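## Task

A corner-shaped wooden block rests loose on the upturned palm of the hand. Using only this hand's fingers, rotate it in place until its orientation in the hand matches the two goal pictures. While turning it, the block may touch only the hand, the wrist camera, that camera's post and the arm's last link. Touching anything else or leaving the hand fails the task. The arm and wrist must not move, and the palm must face up throughout; any arm motion or palm tilt fails it. To finish, the block must rest still for a moment in the palm or fingers, away from the wrist, the two plates at the thumb's base, the camera, its post and the arm's end. No hand motor may read moving or overload or be building toward a shutdown, except a motor that was already off at the start. Then declare the task finished.

## Robot and tools

Robot: one six-joint arm whose base sits at (0, 0, +0.088) m in the scene frame and is almost level. It carries a right hand with sixteen hinge motors. Three cameras (cam_high, cam_low, cam_wrist) give 896x504 images. In the scene frame the origin is on the table under the base, +z is up, and +y is to the left when facing +x.

Frames: every printed pose, velocity and target is in the arm's base frame. Offsets run along the base axes, and a turn pivots about the current Hand target's position. The hand point sits just off the palm side, near the index and middle knuckles. In its own axes, +z runs along straight fingers toward the tips, +x crosses the palm away from the thumb, and +y points out of the palm face, which lies at y = -0.062 m. A fixed mast at the wrist on the palm side (x +0.05 to +0.10, z -0.16 to -0.11, up to y = +0.06) can be struck.

execute_actions: argument actions is a list of actions. Each action is a table of up to 15 rows, one row per 1/30 s step; if fewer rows are given, the last one repeats. A row has 24 numbers, each in [-1, 1]. The first six are dx, dy, dz, rx, ry, rz. They are an offset, not a pose, measured from the Hand target as it stood when that action began, not from the previous row. 1.0 means 0.6 m or 180 degrees, and rx, ry, rz form one rotation vector. In this task all six must stay 0, which holds the arm at its Hand target. Next come sixteen absolute hinge goals in this order: index_mcp, index_abd, index_pip, index_dip, thumb_cmc, thumb_axl, thumb_mcp, thumb_ipl, middle_mcp, middle_abd, middle_pip, middle_dip, ring_mcp, ring_abd, ring_pip, ring_dip. The last two numbers are current_limit and speed. Each hinge value maps linearly between two stops, given as (angle in degrees at +1, at -1; value when straight). Finger _mcp bends at the knuckle toward the palm (+128, -18; -0.75). _abd swings sideways away from the thumb (+60, -60; 0.00). _pip bends the middle joint (+108, -29; -0.58), and _dip the tip joint (+117, -21; -0.70). thumb_cmc brings the thumb from beside the palm round in front of it (+120, -20; -0.71). thumb_axl spins the thumb about its straight line (+140, -27; -0.68). thumb_mcp (+109, -69; -0.23) and thumb_ipl (+108, -77; -0.17) bend it. current_limit scales every motor's current cap from 0 mA at -1 to 550 mA at +1, with 11 mA as the floor. speed sets how fast goals ramp: (speed+1)/2 of 8.5 rad/s. These start at +0.4 and -0.6 and stay until changed. cameras optionally names images to return. Images come back by default only when actions is empty.

To keep the hand unchanged, resend the sixteen goals, limit and speed that were last sent. At the start, read them from a result first, because sending 0 is itself a command.

move: drives the hand point along a straight path. target is one 24-number row or up to 15 rows, all offsets from the same Hand target. speed is in m/s, from 0.002 to 3.6 (default 0.25). blend is a corner rounding in m. stop_force, from 3 to 120 N, ends the path on a push. zero, used with stop_force, retakes the force zero. blocking=false returns early. A move shifts the arm, so it is useless and harmful here.

wait: seconds from 0 to 10; the robot keeps its last command. stop: brakes a running move. zoom_image: camera plus region [x0, y0, x1, y1] in pixels, at most 504 on each side, taken from that camera's newest image. show_instructions: shows the goal pictures again. zero_wrist_force: resets the force zero. finished_scene: scene is the current scene's number, printed at the end of each result. It cannot be undone; send nothing after it in that reply.

Results: the lines show the hand point pose (metres, quaternion wxyz), the Hand target, joint data, wrist force and torque in the flange's axes, and hand lists in motor order. hand_goal holds the written goals. hand_measured holds actual positions on the same scale. hand_current_ma is positive when pushing toward -1. hand_state gives one word per motor: moving, goal (within 0.02), blocked (still and pressing) or overload. A motor drawing 495 mA or more accumulates time. After 5 s it shuts off for 10 s and then returns to its goal. A motor reading overload from the very first result is dead for the whole session and goes limp. A finger presses only while its goal lies past the object's surface, and harder the further past. "within noise" means that arm's joint velocities are negligible. A move adds a move: line saying how it ended.

Avoid: any pose offset other than 0, so the palm stays up and the arm still. Also avoid flicking or dropping the object, and letting it hit the mast or camera post hard. Keep currents below 495 mA for long stretches, and avoid motor overheating. A net force of roughly 150 N, or too much joint torque, stops the arm for 10 s. While the arm is stopped, hand commands are discarded. Something may nudge loose objects briefly, so check with cam_wrist images before finishing.

Each tool is called after "Call:" by a JSON object that holds its "fn" and its "kwargs".

Reference images:

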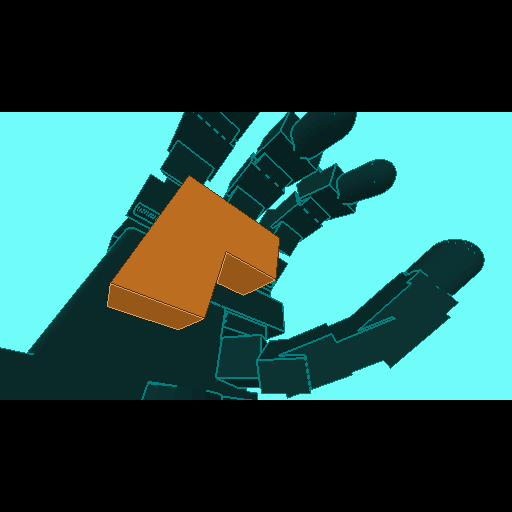

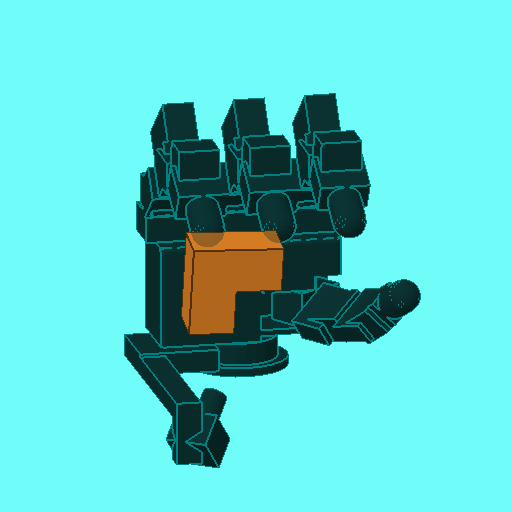

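## Session

Call:
{"fn": "execute_actions", "kwargs": {"actions": []}}

Call:
{"fn": "zoom_image", "kwargs": {"camera": "cam_high", "region": [470, 140, 650, 350]}}

Call:
{"fn": "zoom_image", "kwargs": {"camera": "cam_wrist", "region": [200, 0, 700, 504]}}

Call:
{"fn": "zoom_image", "kwargs": {"camera": "cam_low", "region": [440, 0, 640, 80]}}

Call:
{"fn": "show_instructions", "kwargs": {}}

Scene clock: 0.00 s.
end_effector_position=(+0.6149, +0.0624, +0.4092) hand_goal=(-0.046, +0.000, +0.008, -0.280, +0.104, -0.266, -0.032, +0.018, -0.046, +0.000, +0.008, -0.280, -0.046, +0.000, +0.008, -0.280) hand_measured=(-0.106, +0.000, -0.004, -0.290, +0.060, -0.280, -0.040, +0.010, -0.094, +0.000, -0.004, -0.290, -0.106, +0.000, -0.006, -0.290) hand_current_ma=(-34, +0, -4, -3, -23, -7, -4, -4, -27, +0, -4, -4, -35, +0, -5, -3) hand_state=(blocked, goal, goal, goal, blocked, goal, goal, goal, blocked, goal, goal, goal, blocked, goal, goal, goal) hand_current_limit=0.40 hand_speed=-0.60 end_effector_quat_wxyz=(+0.492, +0.465, +0.525, +0.516)
Joint positions: [-0.187 -1.173 2.195 -4.18 -1.3 -0.032]
Joint velocities: within noise
Joint torques (N m): no reading
Wrist force (N): no reading
Wrist torque (N m): no reading
Wrist force, peak (N): no reading
Hand target: +0.6149, +0.0624, +0.4092; +0.492, +0.465, +0.525, +0.516

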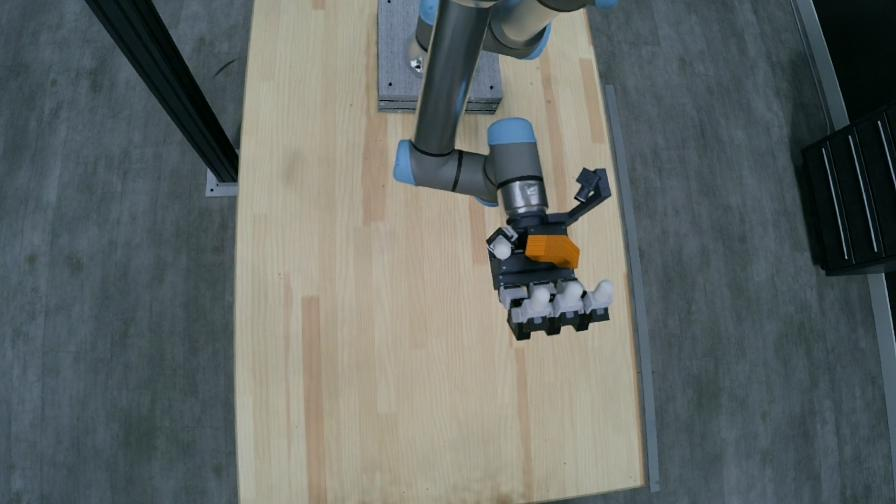

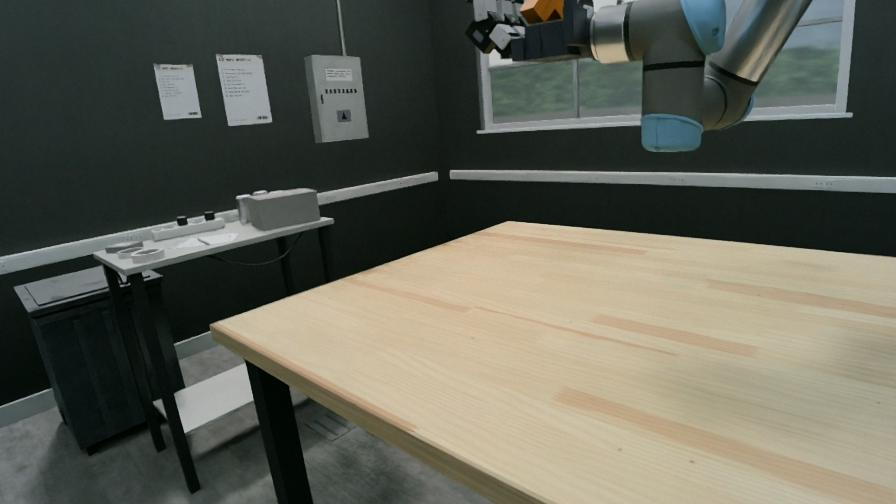

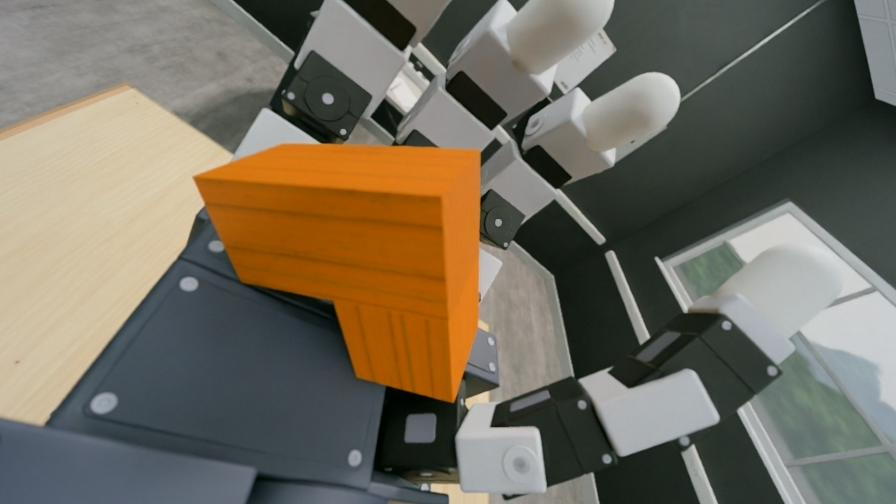

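Scaled by 2.400 from the camera's 896x504 image, which has a finer 1280x720 frame.

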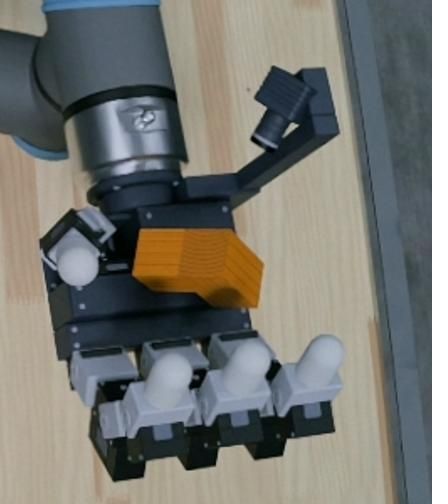

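Scaled by 1.000.

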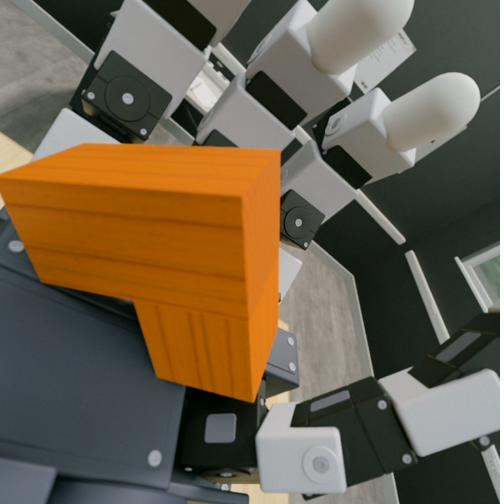

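Scaled by 2.520 from the camera's 896x504 image, which has a finer 1280x720 frame.

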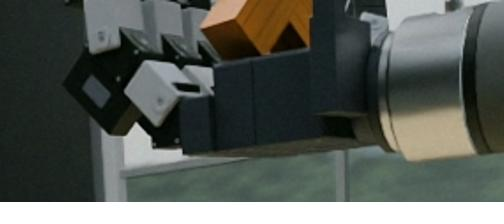

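Reference images for this scene: goal picture from the wrist camera place, goal picture looking into the palm.

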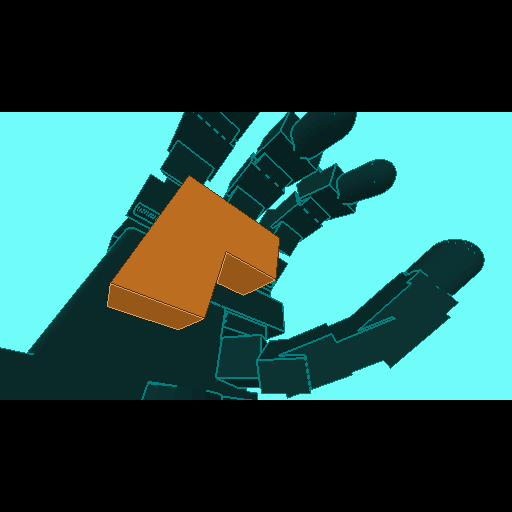

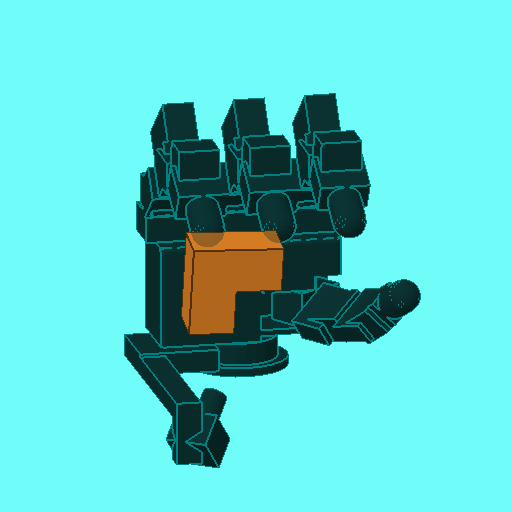

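Call:
{"fn": "zoom_image", "kwargs": {"camera": "cam_high", "region": [515, 220, 590, 280]}}

Call:
{"fn": "zoom_image", "kwargs": {"camera": "cam_low", "region": [500, 0, 600, 50]}}

Scaled by 6.720 from the camera's 896x504 image, which has a finer 1280x720 frame.

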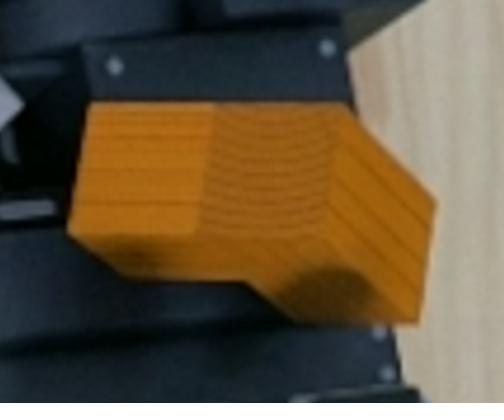

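Scaled by 5.040 from the camera's 896x504 image, which has a finer 1280x720 frame.

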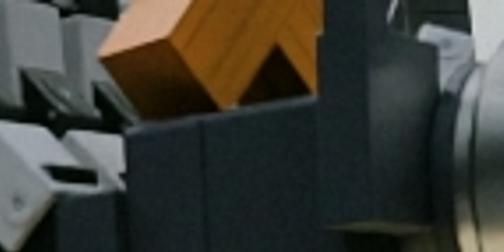

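Call:
{"fn": "execute_actions", "kwargs": {"actions": [[[0,0,0,0,0,0,-0.046,0,0.008,-0.280,0.104,-0.266,-0.032,0.018,-0.046,0,0.008,-0.280,-0.2,0,0.44,0.6,0.4,-0.6]],[[0,0,0,0,0,0,-0.046,0,0.008,-0.280,0.104,-0.266,-0.032,0.018,-0.046,0,0.008,-0.280,-0.14,0,0.88,0.75,0.4,-0.6]]], "cameras": ["cam_high","cam_wrist"]}}

Call:
{"fn": "zoom_image", "kwargs": {"camera": "cam_high", "region": [470, 140, 650, 350]}}

Scene clock: 9.27 s.
end_effector_position=(+0.6149, +0.0624, +0.4092) hand_goal=(-0.046, +0.000, +0.008, -0.280, +0.104, -0.266, -0.032, +0.018, -0.046, +0.000, +0.008, -0.280, -0.140, +0.000, +0.880, +0.750) hand_measured=(-0.106, +0.000, -0.004, -0.290, +0.060, -0.280, -0.040, +0.010, -0.094, +0.000, -0.004, -0.290, -0.192, +0.000, +0.876, +0.740) hand_current_ma=(-34, +0, -4, -3, -23, -7, -4, -4, -27, +0, -4, -4, -29, +0, -1, -3) hand_state=(blocked, goal, goal, goal, blocked, goal, goal, goal, blocked, goal, goal, goal, blocked, goal, goal, goal) hand_current_limit=0.40 hand_speed=-0.60 end_effector_quat_wxyz=(+0.492, +0.465, +0.525, +0.516)
Joint positions: [-0.187 -1.173 2.195 -4.18 -1.3 -0.032]
Joint torques (N m): [3.27 -28.46 -11.73 -2.49 -0.32 -0.5]
Wrist force (N): [0.0 -0.1 -0.3]
Wrist torque (N m): [0.01 0.02 0.00]
Wrist force, peak (N): [0.3 0.5 -0.4]
Hand target: +0.6149, +0.0624, +0.4092; +0.492, +0.465, +0.525, +0.516
Off the commanded pose: 0.000 m, 0 deg.
Images, in order (width x height): cam_high 896x504, cam_wrist 896x504.

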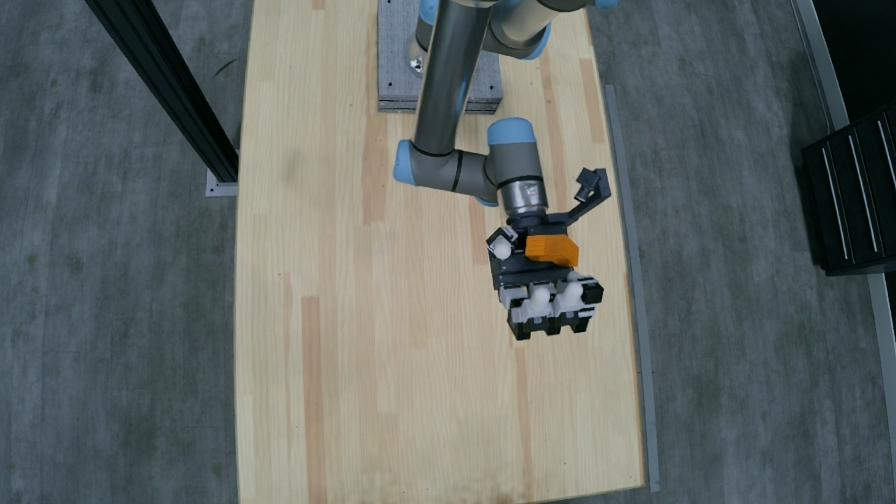

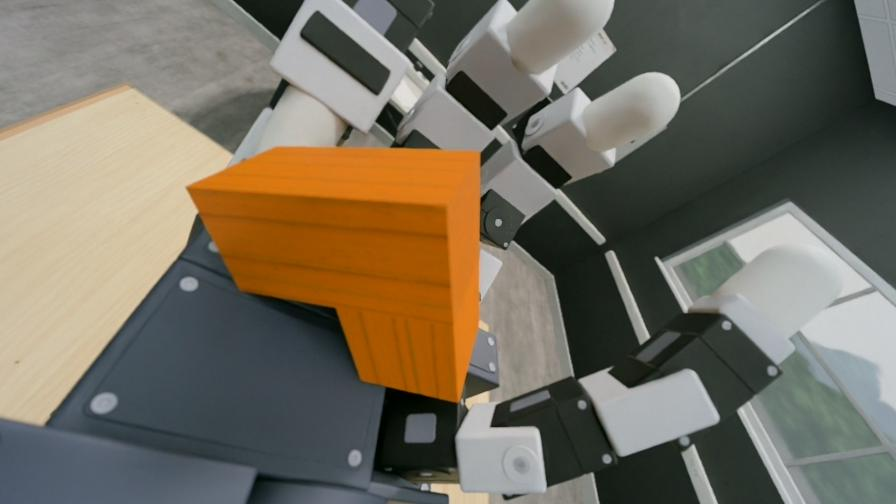

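Scaled by 2.400 from the camera's 896x504 image, which has a finer 1280x720 frame.

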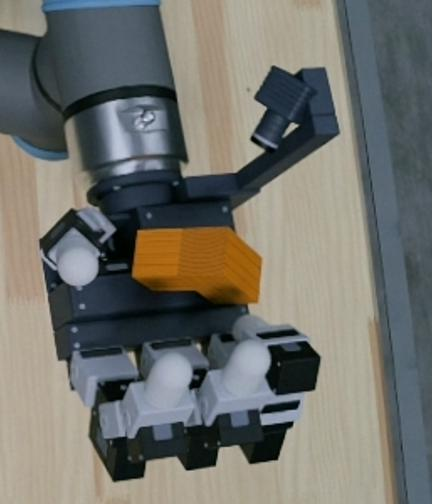

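Call:
{"fn": "execute_actions", "kwargs": {"actions": [[[0,0,0,0,0,0,-0.046,0,0.008,-0.280,0.104,-0.266,-0.032,0.018,-0.046,0,0.008,-0.280,0.137,0,0.737,0.609,0.4,-0.85]],[[0,0,0,0,0,0,-0.046,0,0.008,-0.280,0.104,-0.266,-0.032,0.018,-0.046,0,0.008,-0.280,0.342,0,0.591,0.464,0.4,-0.85]]], "cameras": ["cam_high","cam_wrist"]}}

Call:
{"fn": "zoom_image", "kwargs": {"camera": "cam_high", "region": [470, 140, 650, 350]}}

Scene clock: 10.90 s.
end_effector_position=(+0.6149, +0.0624, +0.4092) hand_goal=(-0.046, +0.000, +0.008, -0.280, +0.104, -0.266, -0.032, +0.018, -0.046, +0.000, +0.008, -0.280, +0.342, +0.000, +0.590, +0.464) hand_measured=(-0.106, +0.000, -0.004, -0.290, +0.060, -0.280, -0.040, +0.010, -0.094, +0.000, -0.004, -0.290, +0.312, +0.000, +0.616, +0.480) hand_current_ma=(-34, +0, -4, -3, -23, -7, -4, -4, -27, +0, -4, -4, -15, +0, +12, +6) hand_state=(blocked, goal, goal, goal, blocked, goal, goal, goal, blocked, goal, goal, goal, blocked, goal, blocked, goal) hand_current_limit=0.40 hand_speed=-0.85 end_effector_quat_wxyz=(+0.492, +0.465, +0.525, +0.516)
Joint positions: [-0.187 -1.173 2.195 -4.18 -1.3 -0.032]
Joint torques (N m): [3.51 -28.3 -10.95 -2.72 -0.42 -0.68]
Wrist force (N): [0.0 -0.1 0.0]
Wrist torque (N m): [-0.04 0.00 0.01]
Wrist force, peak (N): [-0.2 0.3 -0.4]
Hand target: +0.6149, +0.0624, +0.4092; +0.492, +0.465, +0.525, +0.516
Off the commanded pose: 0.000 m, 0 deg.
Images, in order (width x height): cam_high 896x504, cam_wrist 896x504.

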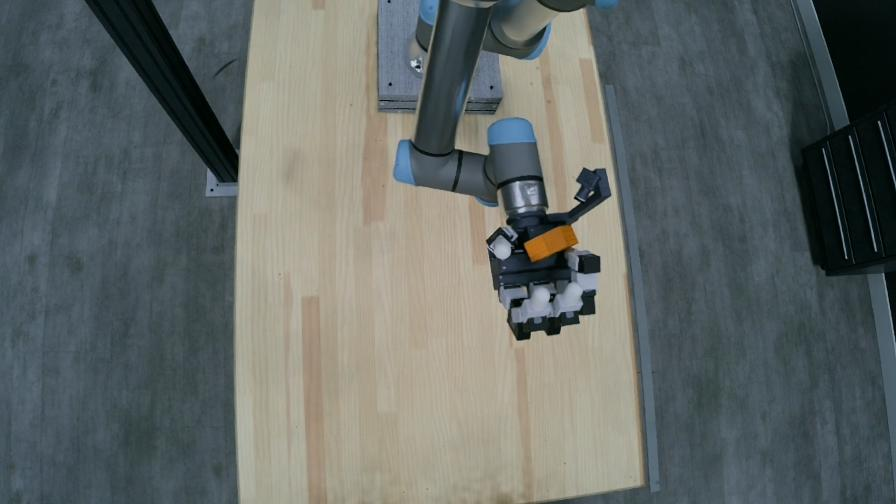

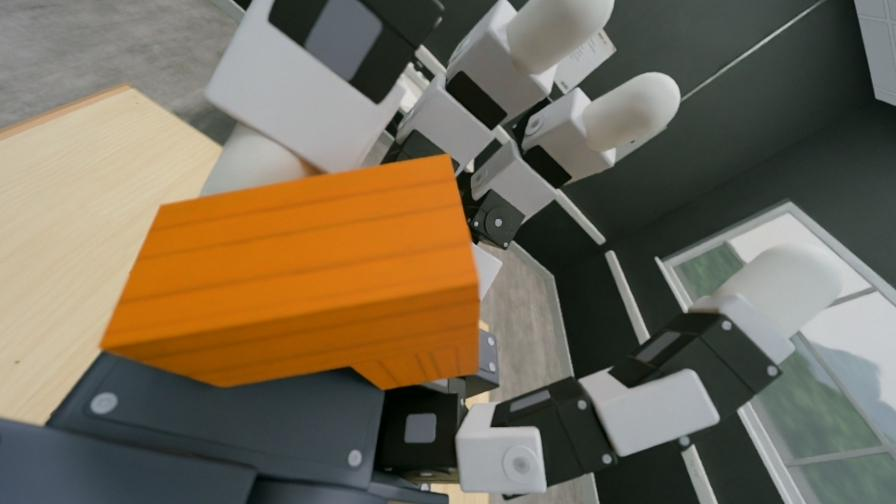

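Scaled by 2.400 from the camera's 896x504 image, which has a finer 1280x720 frame.

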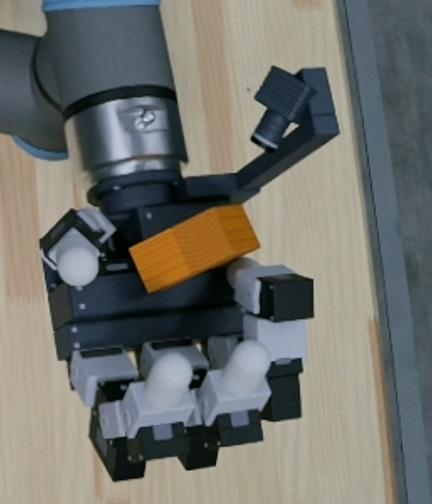

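Call:
{"fn": "execute_actions", "kwargs": {"actions": [[[0,0,0,0,0,0,-0.046,0,0.008,-0.280,0.104,0.76,-0.032,0.018,-0.046,0,0.008,-0.280,-0.09,0,0.3,0.55,0.4,-0.6]],[[0,0,0,0,0,0,-0.046,0,0.008,-0.280,0.104,0.76,0,0.97,-0.046,0,0.008,-0.280,-0.09,0,0.23,0.54,0.4,-0.6]],[[0,0,0,0,0,0,-0.046,0,0.008,-0.280,0.104,0.76,0,0.97,-0.046,0,0.008,-0.280,-0.09,0,0.23,0.54,0.4,-0.6]]], "cameras": ["cam_high","cam_wrist"]}}

Call:
{"fn": "zoom_image", "kwargs": {"camera": "cam_high", "region": [470, 140, 650, 350]}}

Scene clock: 18.43 s.
end_effector_position=(+0.6149, +0.0624, +0.4092) hand_goal=(-0.046, +0.000, +0.008, -0.280, +0.104, +0.760, +0.000, +0.970, -0.046, +0.000, +0.008, -0.280, -0.090, +0.000, +0.230, +0.540) hand_measured=(-0.106, +0.000, -0.004, -0.290, +0.076, +0.754, -0.006, +0.966, -0.094, +0.000, -0.004, -0.290, -0.100, +0.000, +0.248, +0.540) hand_current_ma=(-34, +0, -4, -3, -13, -3, -3, -2, -27, +0, -4, -4, -4, +0, +7, +0) hand_state=(blocked, goal, goal, goal, blocked, goal, goal, goal, blocked, goal, goal, goal, goal, goal, goal, goal) hand_current_limit=0.40 hand_speed=-0.60 end_effector_quat_wxyz=(+0.492, +0.465, +0.525, +0.516)
Joint positions: [-0.187 -1.173 2.195 -4.18 -1.3 -0.032]
Joint torques (N m): [5 -27.6 -9.63 -3.28 -0.88 -1.23]
Wrist force (N): [0.1 0.1 -0.1]
Wrist torque (N m): [0.00 0.00 0.00]
Wrist force, peak (N): [0.4 -0.3 -0.3]
Hand target: +0.6149, +0.0624, +0.4092; +0.492, +0.465, +0.525, +0.516
Off the commanded pose: 0.000 m, 0 deg.
Images, in order (width x height): cam_high 896x504, cam_wrist 896x504.

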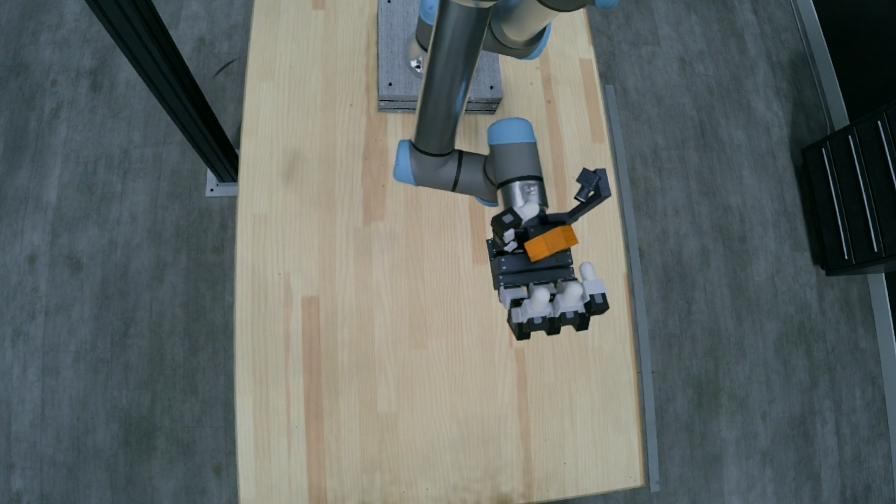

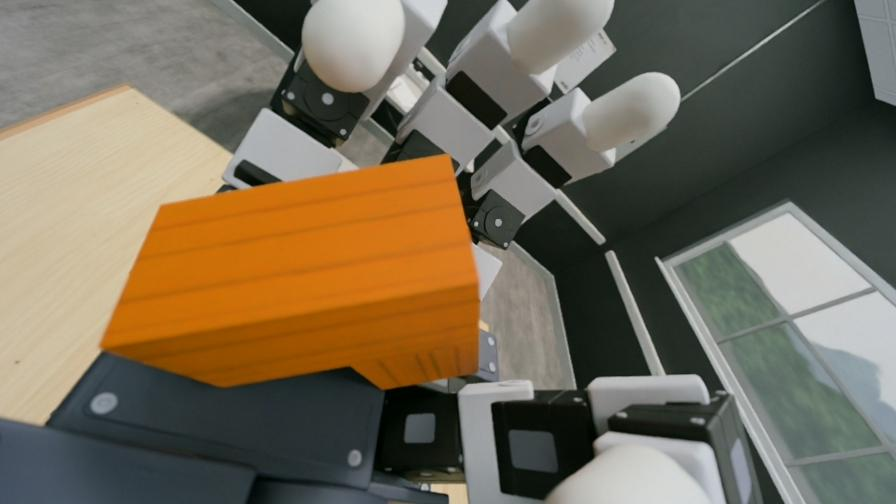

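Scaled by 2.400 from the camera's 896x504 image, which has a finer 1280x720 frame.

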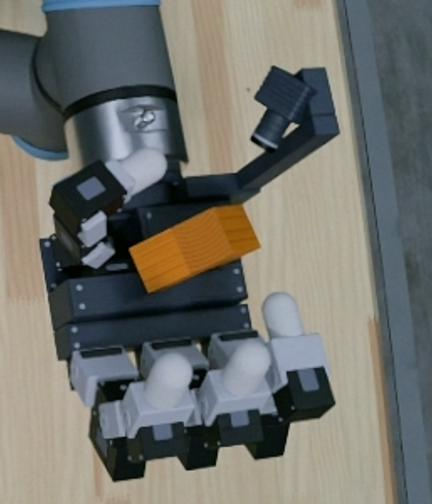

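Call:
{"fn": "execute_actions", "kwargs": {"actions": [[[0,0,0,0,0,0,-0.046,0,0.008,-0.280,0.357,0.72,0,0.97,-0.046,0,0.008,-0.280,-0.09,0,0.23,0.54,0.3,-0.85]],[[0,0,0,0,0,0,-0.046,0,0.008,-0.280,0.357,0.62,0,0.97,-0.046,0,0.008,-0.280,-0.09,0,0.23,0.54,0.3,-0.85]]], "cameras": ["cam_high","cam_wrist"]}}

Call:
{"fn": "zoom_image", "kwargs": {"camera": "cam_high", "region": [470, 140, 650, 350]}}

Scene clock: 19.93 s.
end_effector_position=(+0.6149, +0.0624, +0.4092) hand_goal=(-0.046, +0.000, +0.008, -0.280, +0.356, +0.620, +0.000, +0.970, -0.046, +0.000, +0.008, -0.280, -0.090, +0.000, +0.230, +0.540) hand_measured=(-0.106, +0.000, -0.004, -0.290, +0.346, +0.630, -0.002, +0.966, -0.094, +0.000, -0.004, -0.290, -0.100, +0.000, +0.248, +0.540) hand_current_ma=(-34, +0, -4, -3, -3, +5, -1, -2, -27, +0, -4, -4, -4, +0, +7, +0) hand_state=(blocked, goal, goal, goal, goal, goal, goal, goal, blocked, goal, goal, goal, goal, goal, goal, goal) hand_current_limit=0.30 hand_speed=-0.85 end_effector_quat_wxyz=(+0.492, +0.465, +0.525, +0.516)
Joint positions: [-0.187 -1.173 2.195 -4.18 -1.3 -0.032]
Joint torques (N m): [5.01 -26.98 -9.13 -3.23 -1.11 -1.45]
Wrist force (N): [0.0 0.0 0.1]
Wrist torque (N m): [-0.03 -0.01 -0.02]
Wrist force, peak (N): [0.2 -0.5 -0.3]
Hand target: +0.6149, +0.0624, +0.4092; +0.492, +0.465, +0.525, +0.516
Off the commanded pose: 0.000 m, 0 deg.
Images, in order (width x height): cam_high 896x504, cam_wrist 896x504.

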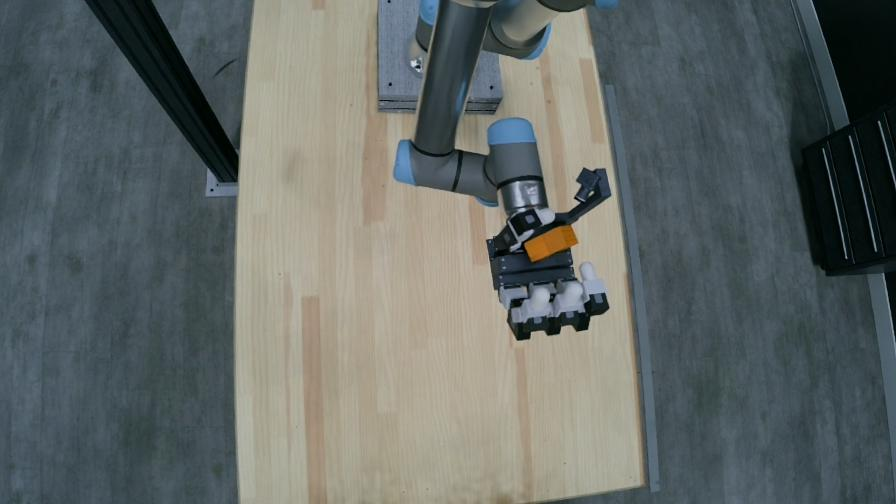

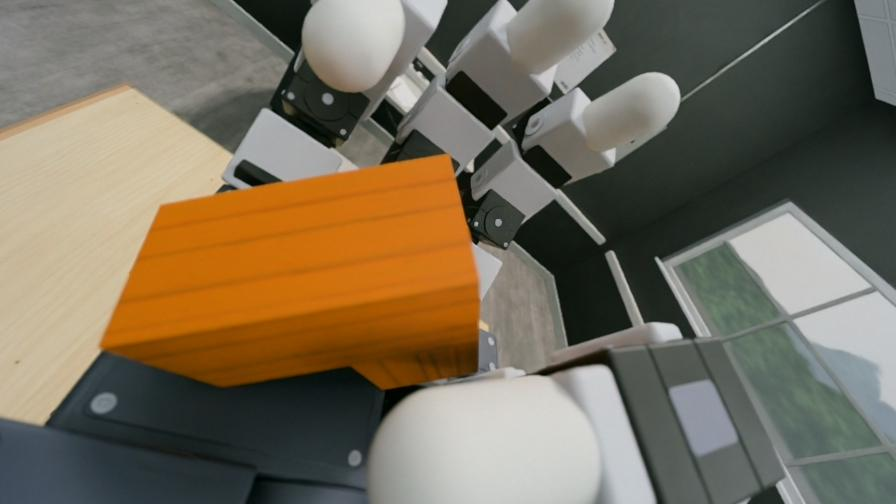

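Scaled by 2.400 from the camera's 896x504 image, which has a finer 1280x720 frame.

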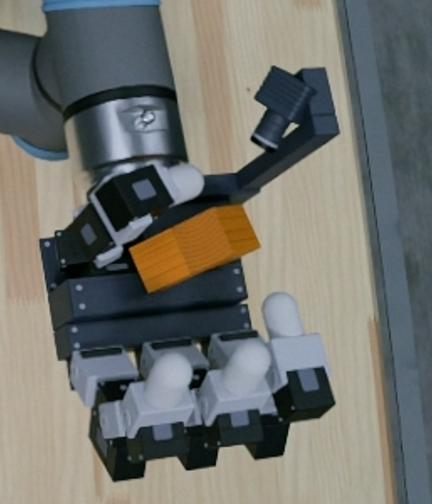

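Call:
{"fn": "execute_actions", "kwargs": {"actions": [[[0,0,0,0,0,0,-0.046,0,0.008,-0.280,0.357,0.45,0,0.97,-0.046,0,0.008,-0.280,-0.09,0,0.23,0.54,0.3,-0.88]]], "cameras": ["cam_high","cam_wrist"]}}

Call:
{"fn": "zoom_image", "kwargs": {"camera": "cam_high", "region": [470, 140, 650, 350]}}

Scene clock: 20.90 s.
end_effector_position=(+0.6149, +0.0624, +0.4092) hand_goal=(-0.046, +0.000, +0.008, -0.280, +0.356, +0.450, +0.000, +0.970, -0.046, +0.000, +0.008, -0.280, -0.090, +0.000, +0.230, +0.540) hand_measured=(-0.106, +0.000, -0.004, -0.290, +0.346, +0.474, -0.002, +0.966, -0.094, +0.000, -0.004, -0.290, -0.100, +0.000, +0.248, +0.540) hand_current_ma=(-34, +0, -4, -3, -3, +13, -1, -2, -27, +0, -4, -4, -4, +0, +7, +0) hand_state=(blocked, goal, goal, goal, goal, blocked, goal, goal, blocked, goal, goal, goal, goal, goal, goal, goal) hand_current_limit=0.30 hand_speed=-0.88 end_effector_quat_wxyz=(+0.492, +0.465, +0.525, +0.516)
Joint positions: [-0.187 -1.173 2.195 -4.18 -1.3 -0.032]
Joint torques (N m): [4.36 -26.73 -9.28 -3.35 -1.16 -1.53]
Wrist force (N): [0.0 -0.2 -0.2]
Wrist torque (N m): [-0.03 0.00 -0.02]
Wrist force, peak (N): [0.1 0.5 -0.2]
Hand target: +0.6149, +0.0624, +0.4092; +0.492, +0.465, +0.525, +0.516
Off the commanded pose: 0.000 m, 0 deg.
Images, in order (width x height): cam_high 896x504, cam_wrist 896x504.

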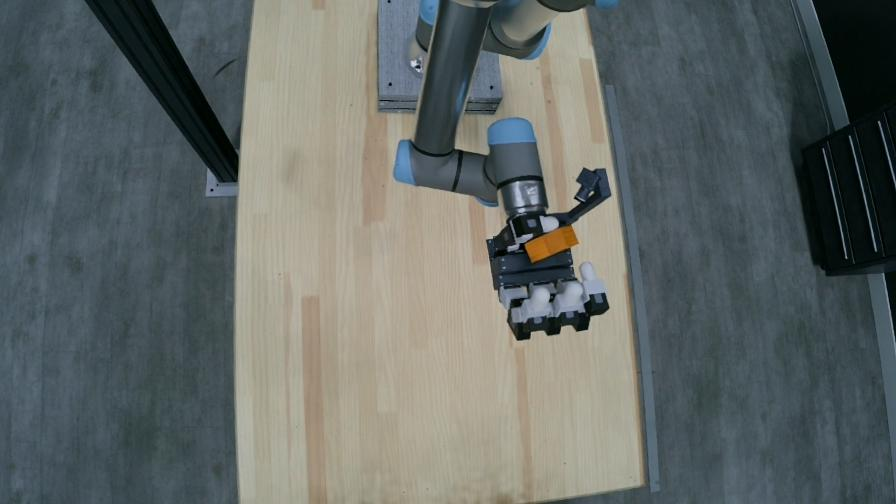

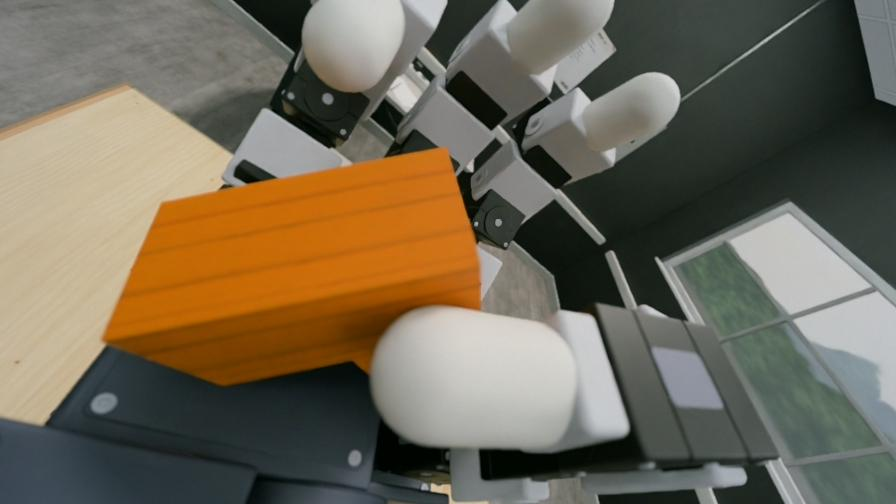

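Scaled by 2.400 from the camera's 896x504 image, which has a finer 1280x720 frame.

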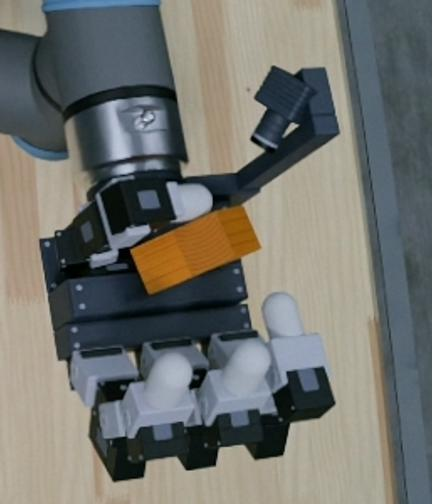

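Call:
{"fn": "execute_actions", "kwargs": {"actions": [[[0,0,0,0,0,0,-0.046,0,0.008,-0.280,0.357,0.3,0,0.97,-0.046,0,0.008,-0.280,-0.09,0,0.23,0.54,0.3,-0.9]]], "cameras": ["cam_high","cam_wrist"]}}

Call:
{"fn": "zoom_image", "kwargs": {"camera": "cam_high", "region": [470, 140, 650, 350]}}

Scene clock: 21.90 s.
end_effector_position=(+0.6149, +0.0624, +0.4092) hand_goal=(-0.046, +0.000, +0.008, -0.280, +0.356, +0.300, +0.000, +0.970, -0.046, +0.000, +0.008, -0.280, -0.090, +0.000, +0.230, +0.540) hand_measured=(-0.106, +0.000, -0.004, -0.290, +0.346, +0.316, -0.002, +0.966, -0.094, +0.000, -0.004, -0.290, -0.100, +0.000, +0.248, +0.540) hand_current_ma=(-34, +0, -4, -3, -3, +8, -1, -2, -27, +0, -4, -4, -4, +0, +7, +0) hand_state=(blocked, goal, goal, goal, goal, goal, goal, goal, blocked, goal, goal, goal, goal, goal, goal, goal) hand_current_limit=0.30 hand_speed=-0.90 end_effector_quat_wxyz=(+0.492, +0.465, +0.525, +0.516)
Joint positions: [-0.187 -1.173 2.195 -4.18 -1.3 -0.032]
Joint torques (N m): [5.23 -26.24 -7.92 -3.36 -1.31 -1.59]
Wrist force (N): [0.1 -0.3 -0.4]
Wrist torque (N m): [-0.02 -0.01 -0.02]
Wrist force, peak (N): [0.3 -0.2 -0.4]
Hand target: +0.6149, +0.0624, +0.4092; +0.492, +0.465, +0.525, +0.516
Off the commanded pose: 0.000 m, 0 deg.
Images, in order (width x height): cam_high 896x504, cam_wrist 896x504.

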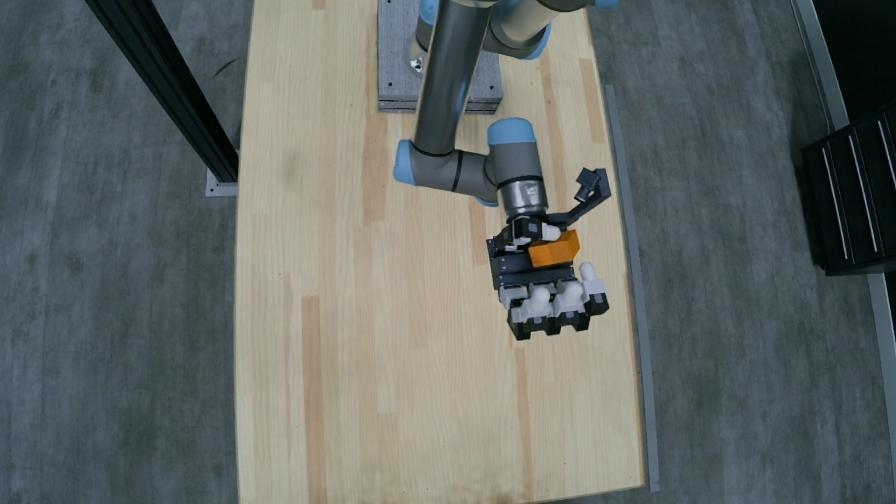

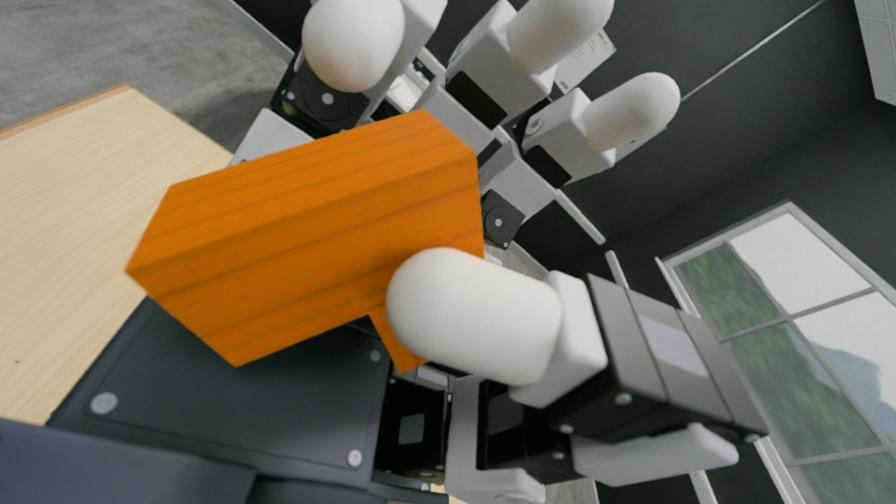

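Scaled by 2.400 from the camera's 896x504 image, which has a finer 1280x720 frame.

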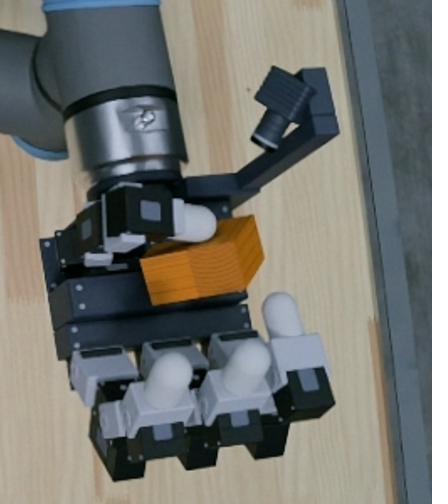

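Call:
{"fn": "execute_actions", "kwargs": {"actions": [], "cameras": ["cam_low"]}}

Call:
{"fn": "zoom_image", "kwargs": {"camera": "cam_low", "region": [450, 0, 610, 80]}}

Scene clock: 22.33 s.
end_effector_position=(+0.6149, +0.0624, +0.4092) hand_goal=(-0.046, +0.000, +0.008, -0.280, +0.356, +0.300, +0.000, +0.970, -0.046, +0.000, +0.008, -0.280, -0.090, +0.000, +0.230, +0.540) hand_measured=(-0.106, +0.000, -0.004, -0.290, +0.346, +0.316, -0.002, +0.966, -0.094, +0.000, -0.004, -0.290, -0.100, +0.000, +0.248, +0.540) hand_current_ma=(-34, +0, -4, -3, -3, +8, -1, -2, -27, +0, -4, -4, -4, +0, +7, +0) hand_state=(blocked, goal, goal, goal, goal, goal, goal, goal, blocked, goal, goal, goal, goal, goal, goal, goal) hand_current_limit=0.30 hand_speed=-0.90 end_effector_quat_wxyz=(+0.492, +0.465, +0.525, +0.516)
Joint positions: [-0.187 -1.173 2.195 -4.18 -1.3 -0.032]
Joint velocities: within noise
Joint torques (N m): [5.65 -26.16 -8.33 -3.34 -1.29 -1.53]
Wrist force (N): [-0.3 0.3 0.0]
Wrist torque (N m): [0.03 0.03 -0.04]
Wrist force, peak (N): [0.4 0.1 -0.4]
Hand target: +0.6149, +0.0624, +0.4092; +0.492, +0.465, +0.525, +0.516
Off the commanded pose: 0.000 m, 0 deg.
Images, in order (width x height): cam_low 896x504.

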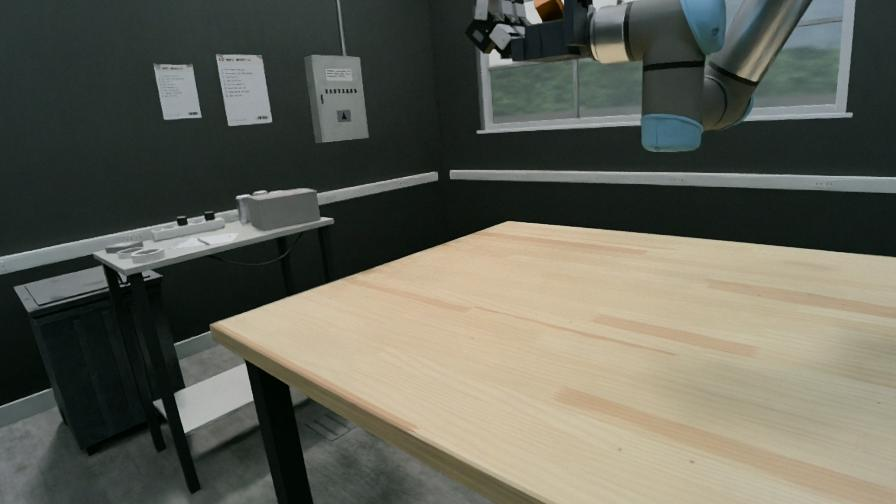

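Scaled by 3.150 from the camera's 896x504 image, which has a finer 1280x720 frame.

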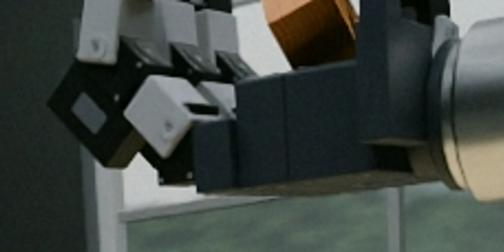

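Call:
{"fn": "execute_actions", "kwargs": {"actions": [[[0,0,0,0,0,0,-0.046,0,0.008,-0.280,0.357,0.17,0,0.97,-0.046,0,0.008,-0.280,-0.09,0,0.23,0.54,0.3,-0.92]]], "cameras": ["cam_high","cam_wrist","cam_low"]}}

Call:
{"fn": "zoom_image", "kwargs": {"camera": "cam_high", "region": [470, 140, 650, 350]}}

Call:
{"fn": "zoom_image", "kwargs": {"camera": "cam_low", "region": [450, 0, 610, 80]}}

Scene clock: 23.47 s.
end_effector_position=(+0.6149, +0.0624, +0.4092) hand_goal=(-0.046, +0.000, +0.008, -0.280, +0.356, +0.170, +0.000, +0.970, -0.046, +0.000, +0.008, -0.280, -0.090, +0.000, +0.230, +0.540) hand_measured=(-0.106, +0.000, -0.004, -0.290, +0.348, +0.178, -0.002, +0.966, -0.094, +0.000, -0.004, -0.290, -0.104, +0.000, +0.246, +0.540) hand_current_ma=(-34, +0, -4, -3, -3, +4, -1, -2, -27, +0, -4, -4, -6, +0, +6, +0) hand_state=(blocked, goal, goal, goal, goal, goal, goal, goal, blocked, goal, goal, goal, goal, goal, goal, goal) hand_current_limit=0.30 hand_speed=-0.92 end_effector_quat_wxyz=(+0.492, +0.465, +0.525, +0.516)
Joint positions: [-0.187 -1.173 2.195 -4.18 -1.3 -0.032]
Joint torques (N m): [5.43 -25.66 -7.69 -3.19 -1.41 -1.7]
Wrist force (N): [0.0 0.0 -0.2]
Wrist torque (N m): [0.02 0.00 0.00]
Wrist force, peak (N): [0.4 -0.5 0.1]
Hand target: +0.6149, +0.0624, +0.4092; +0.492, +0.465, +0.525, +0.516
Off the commanded pose: 0.000 m, 0 deg.

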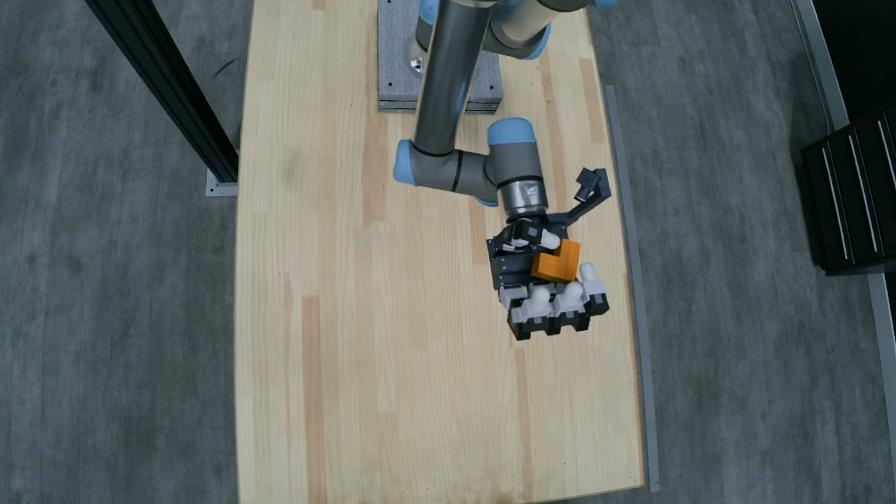

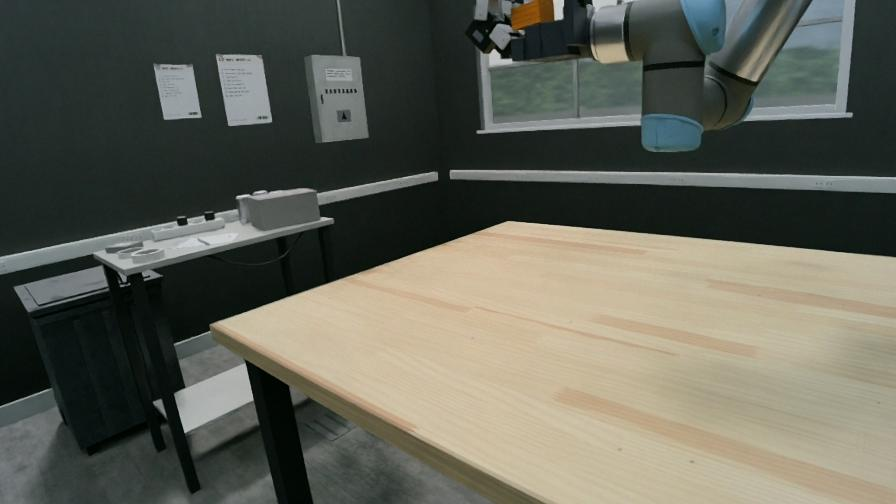

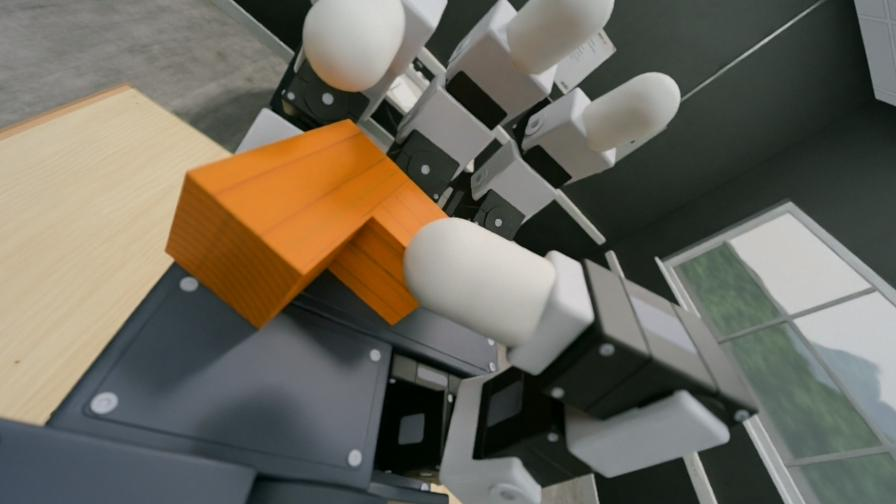

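Scaled by 2.400 from the camera's 896x504 image, which has a finer 1280x720 frame.

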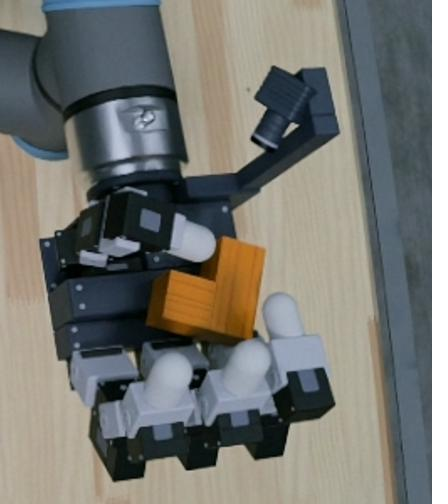

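Scaled by 3.150 from the camera's 896x504 image, which has a finer 1280x720 frame.

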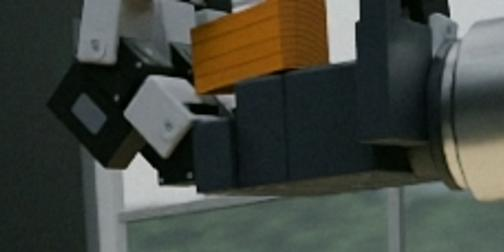

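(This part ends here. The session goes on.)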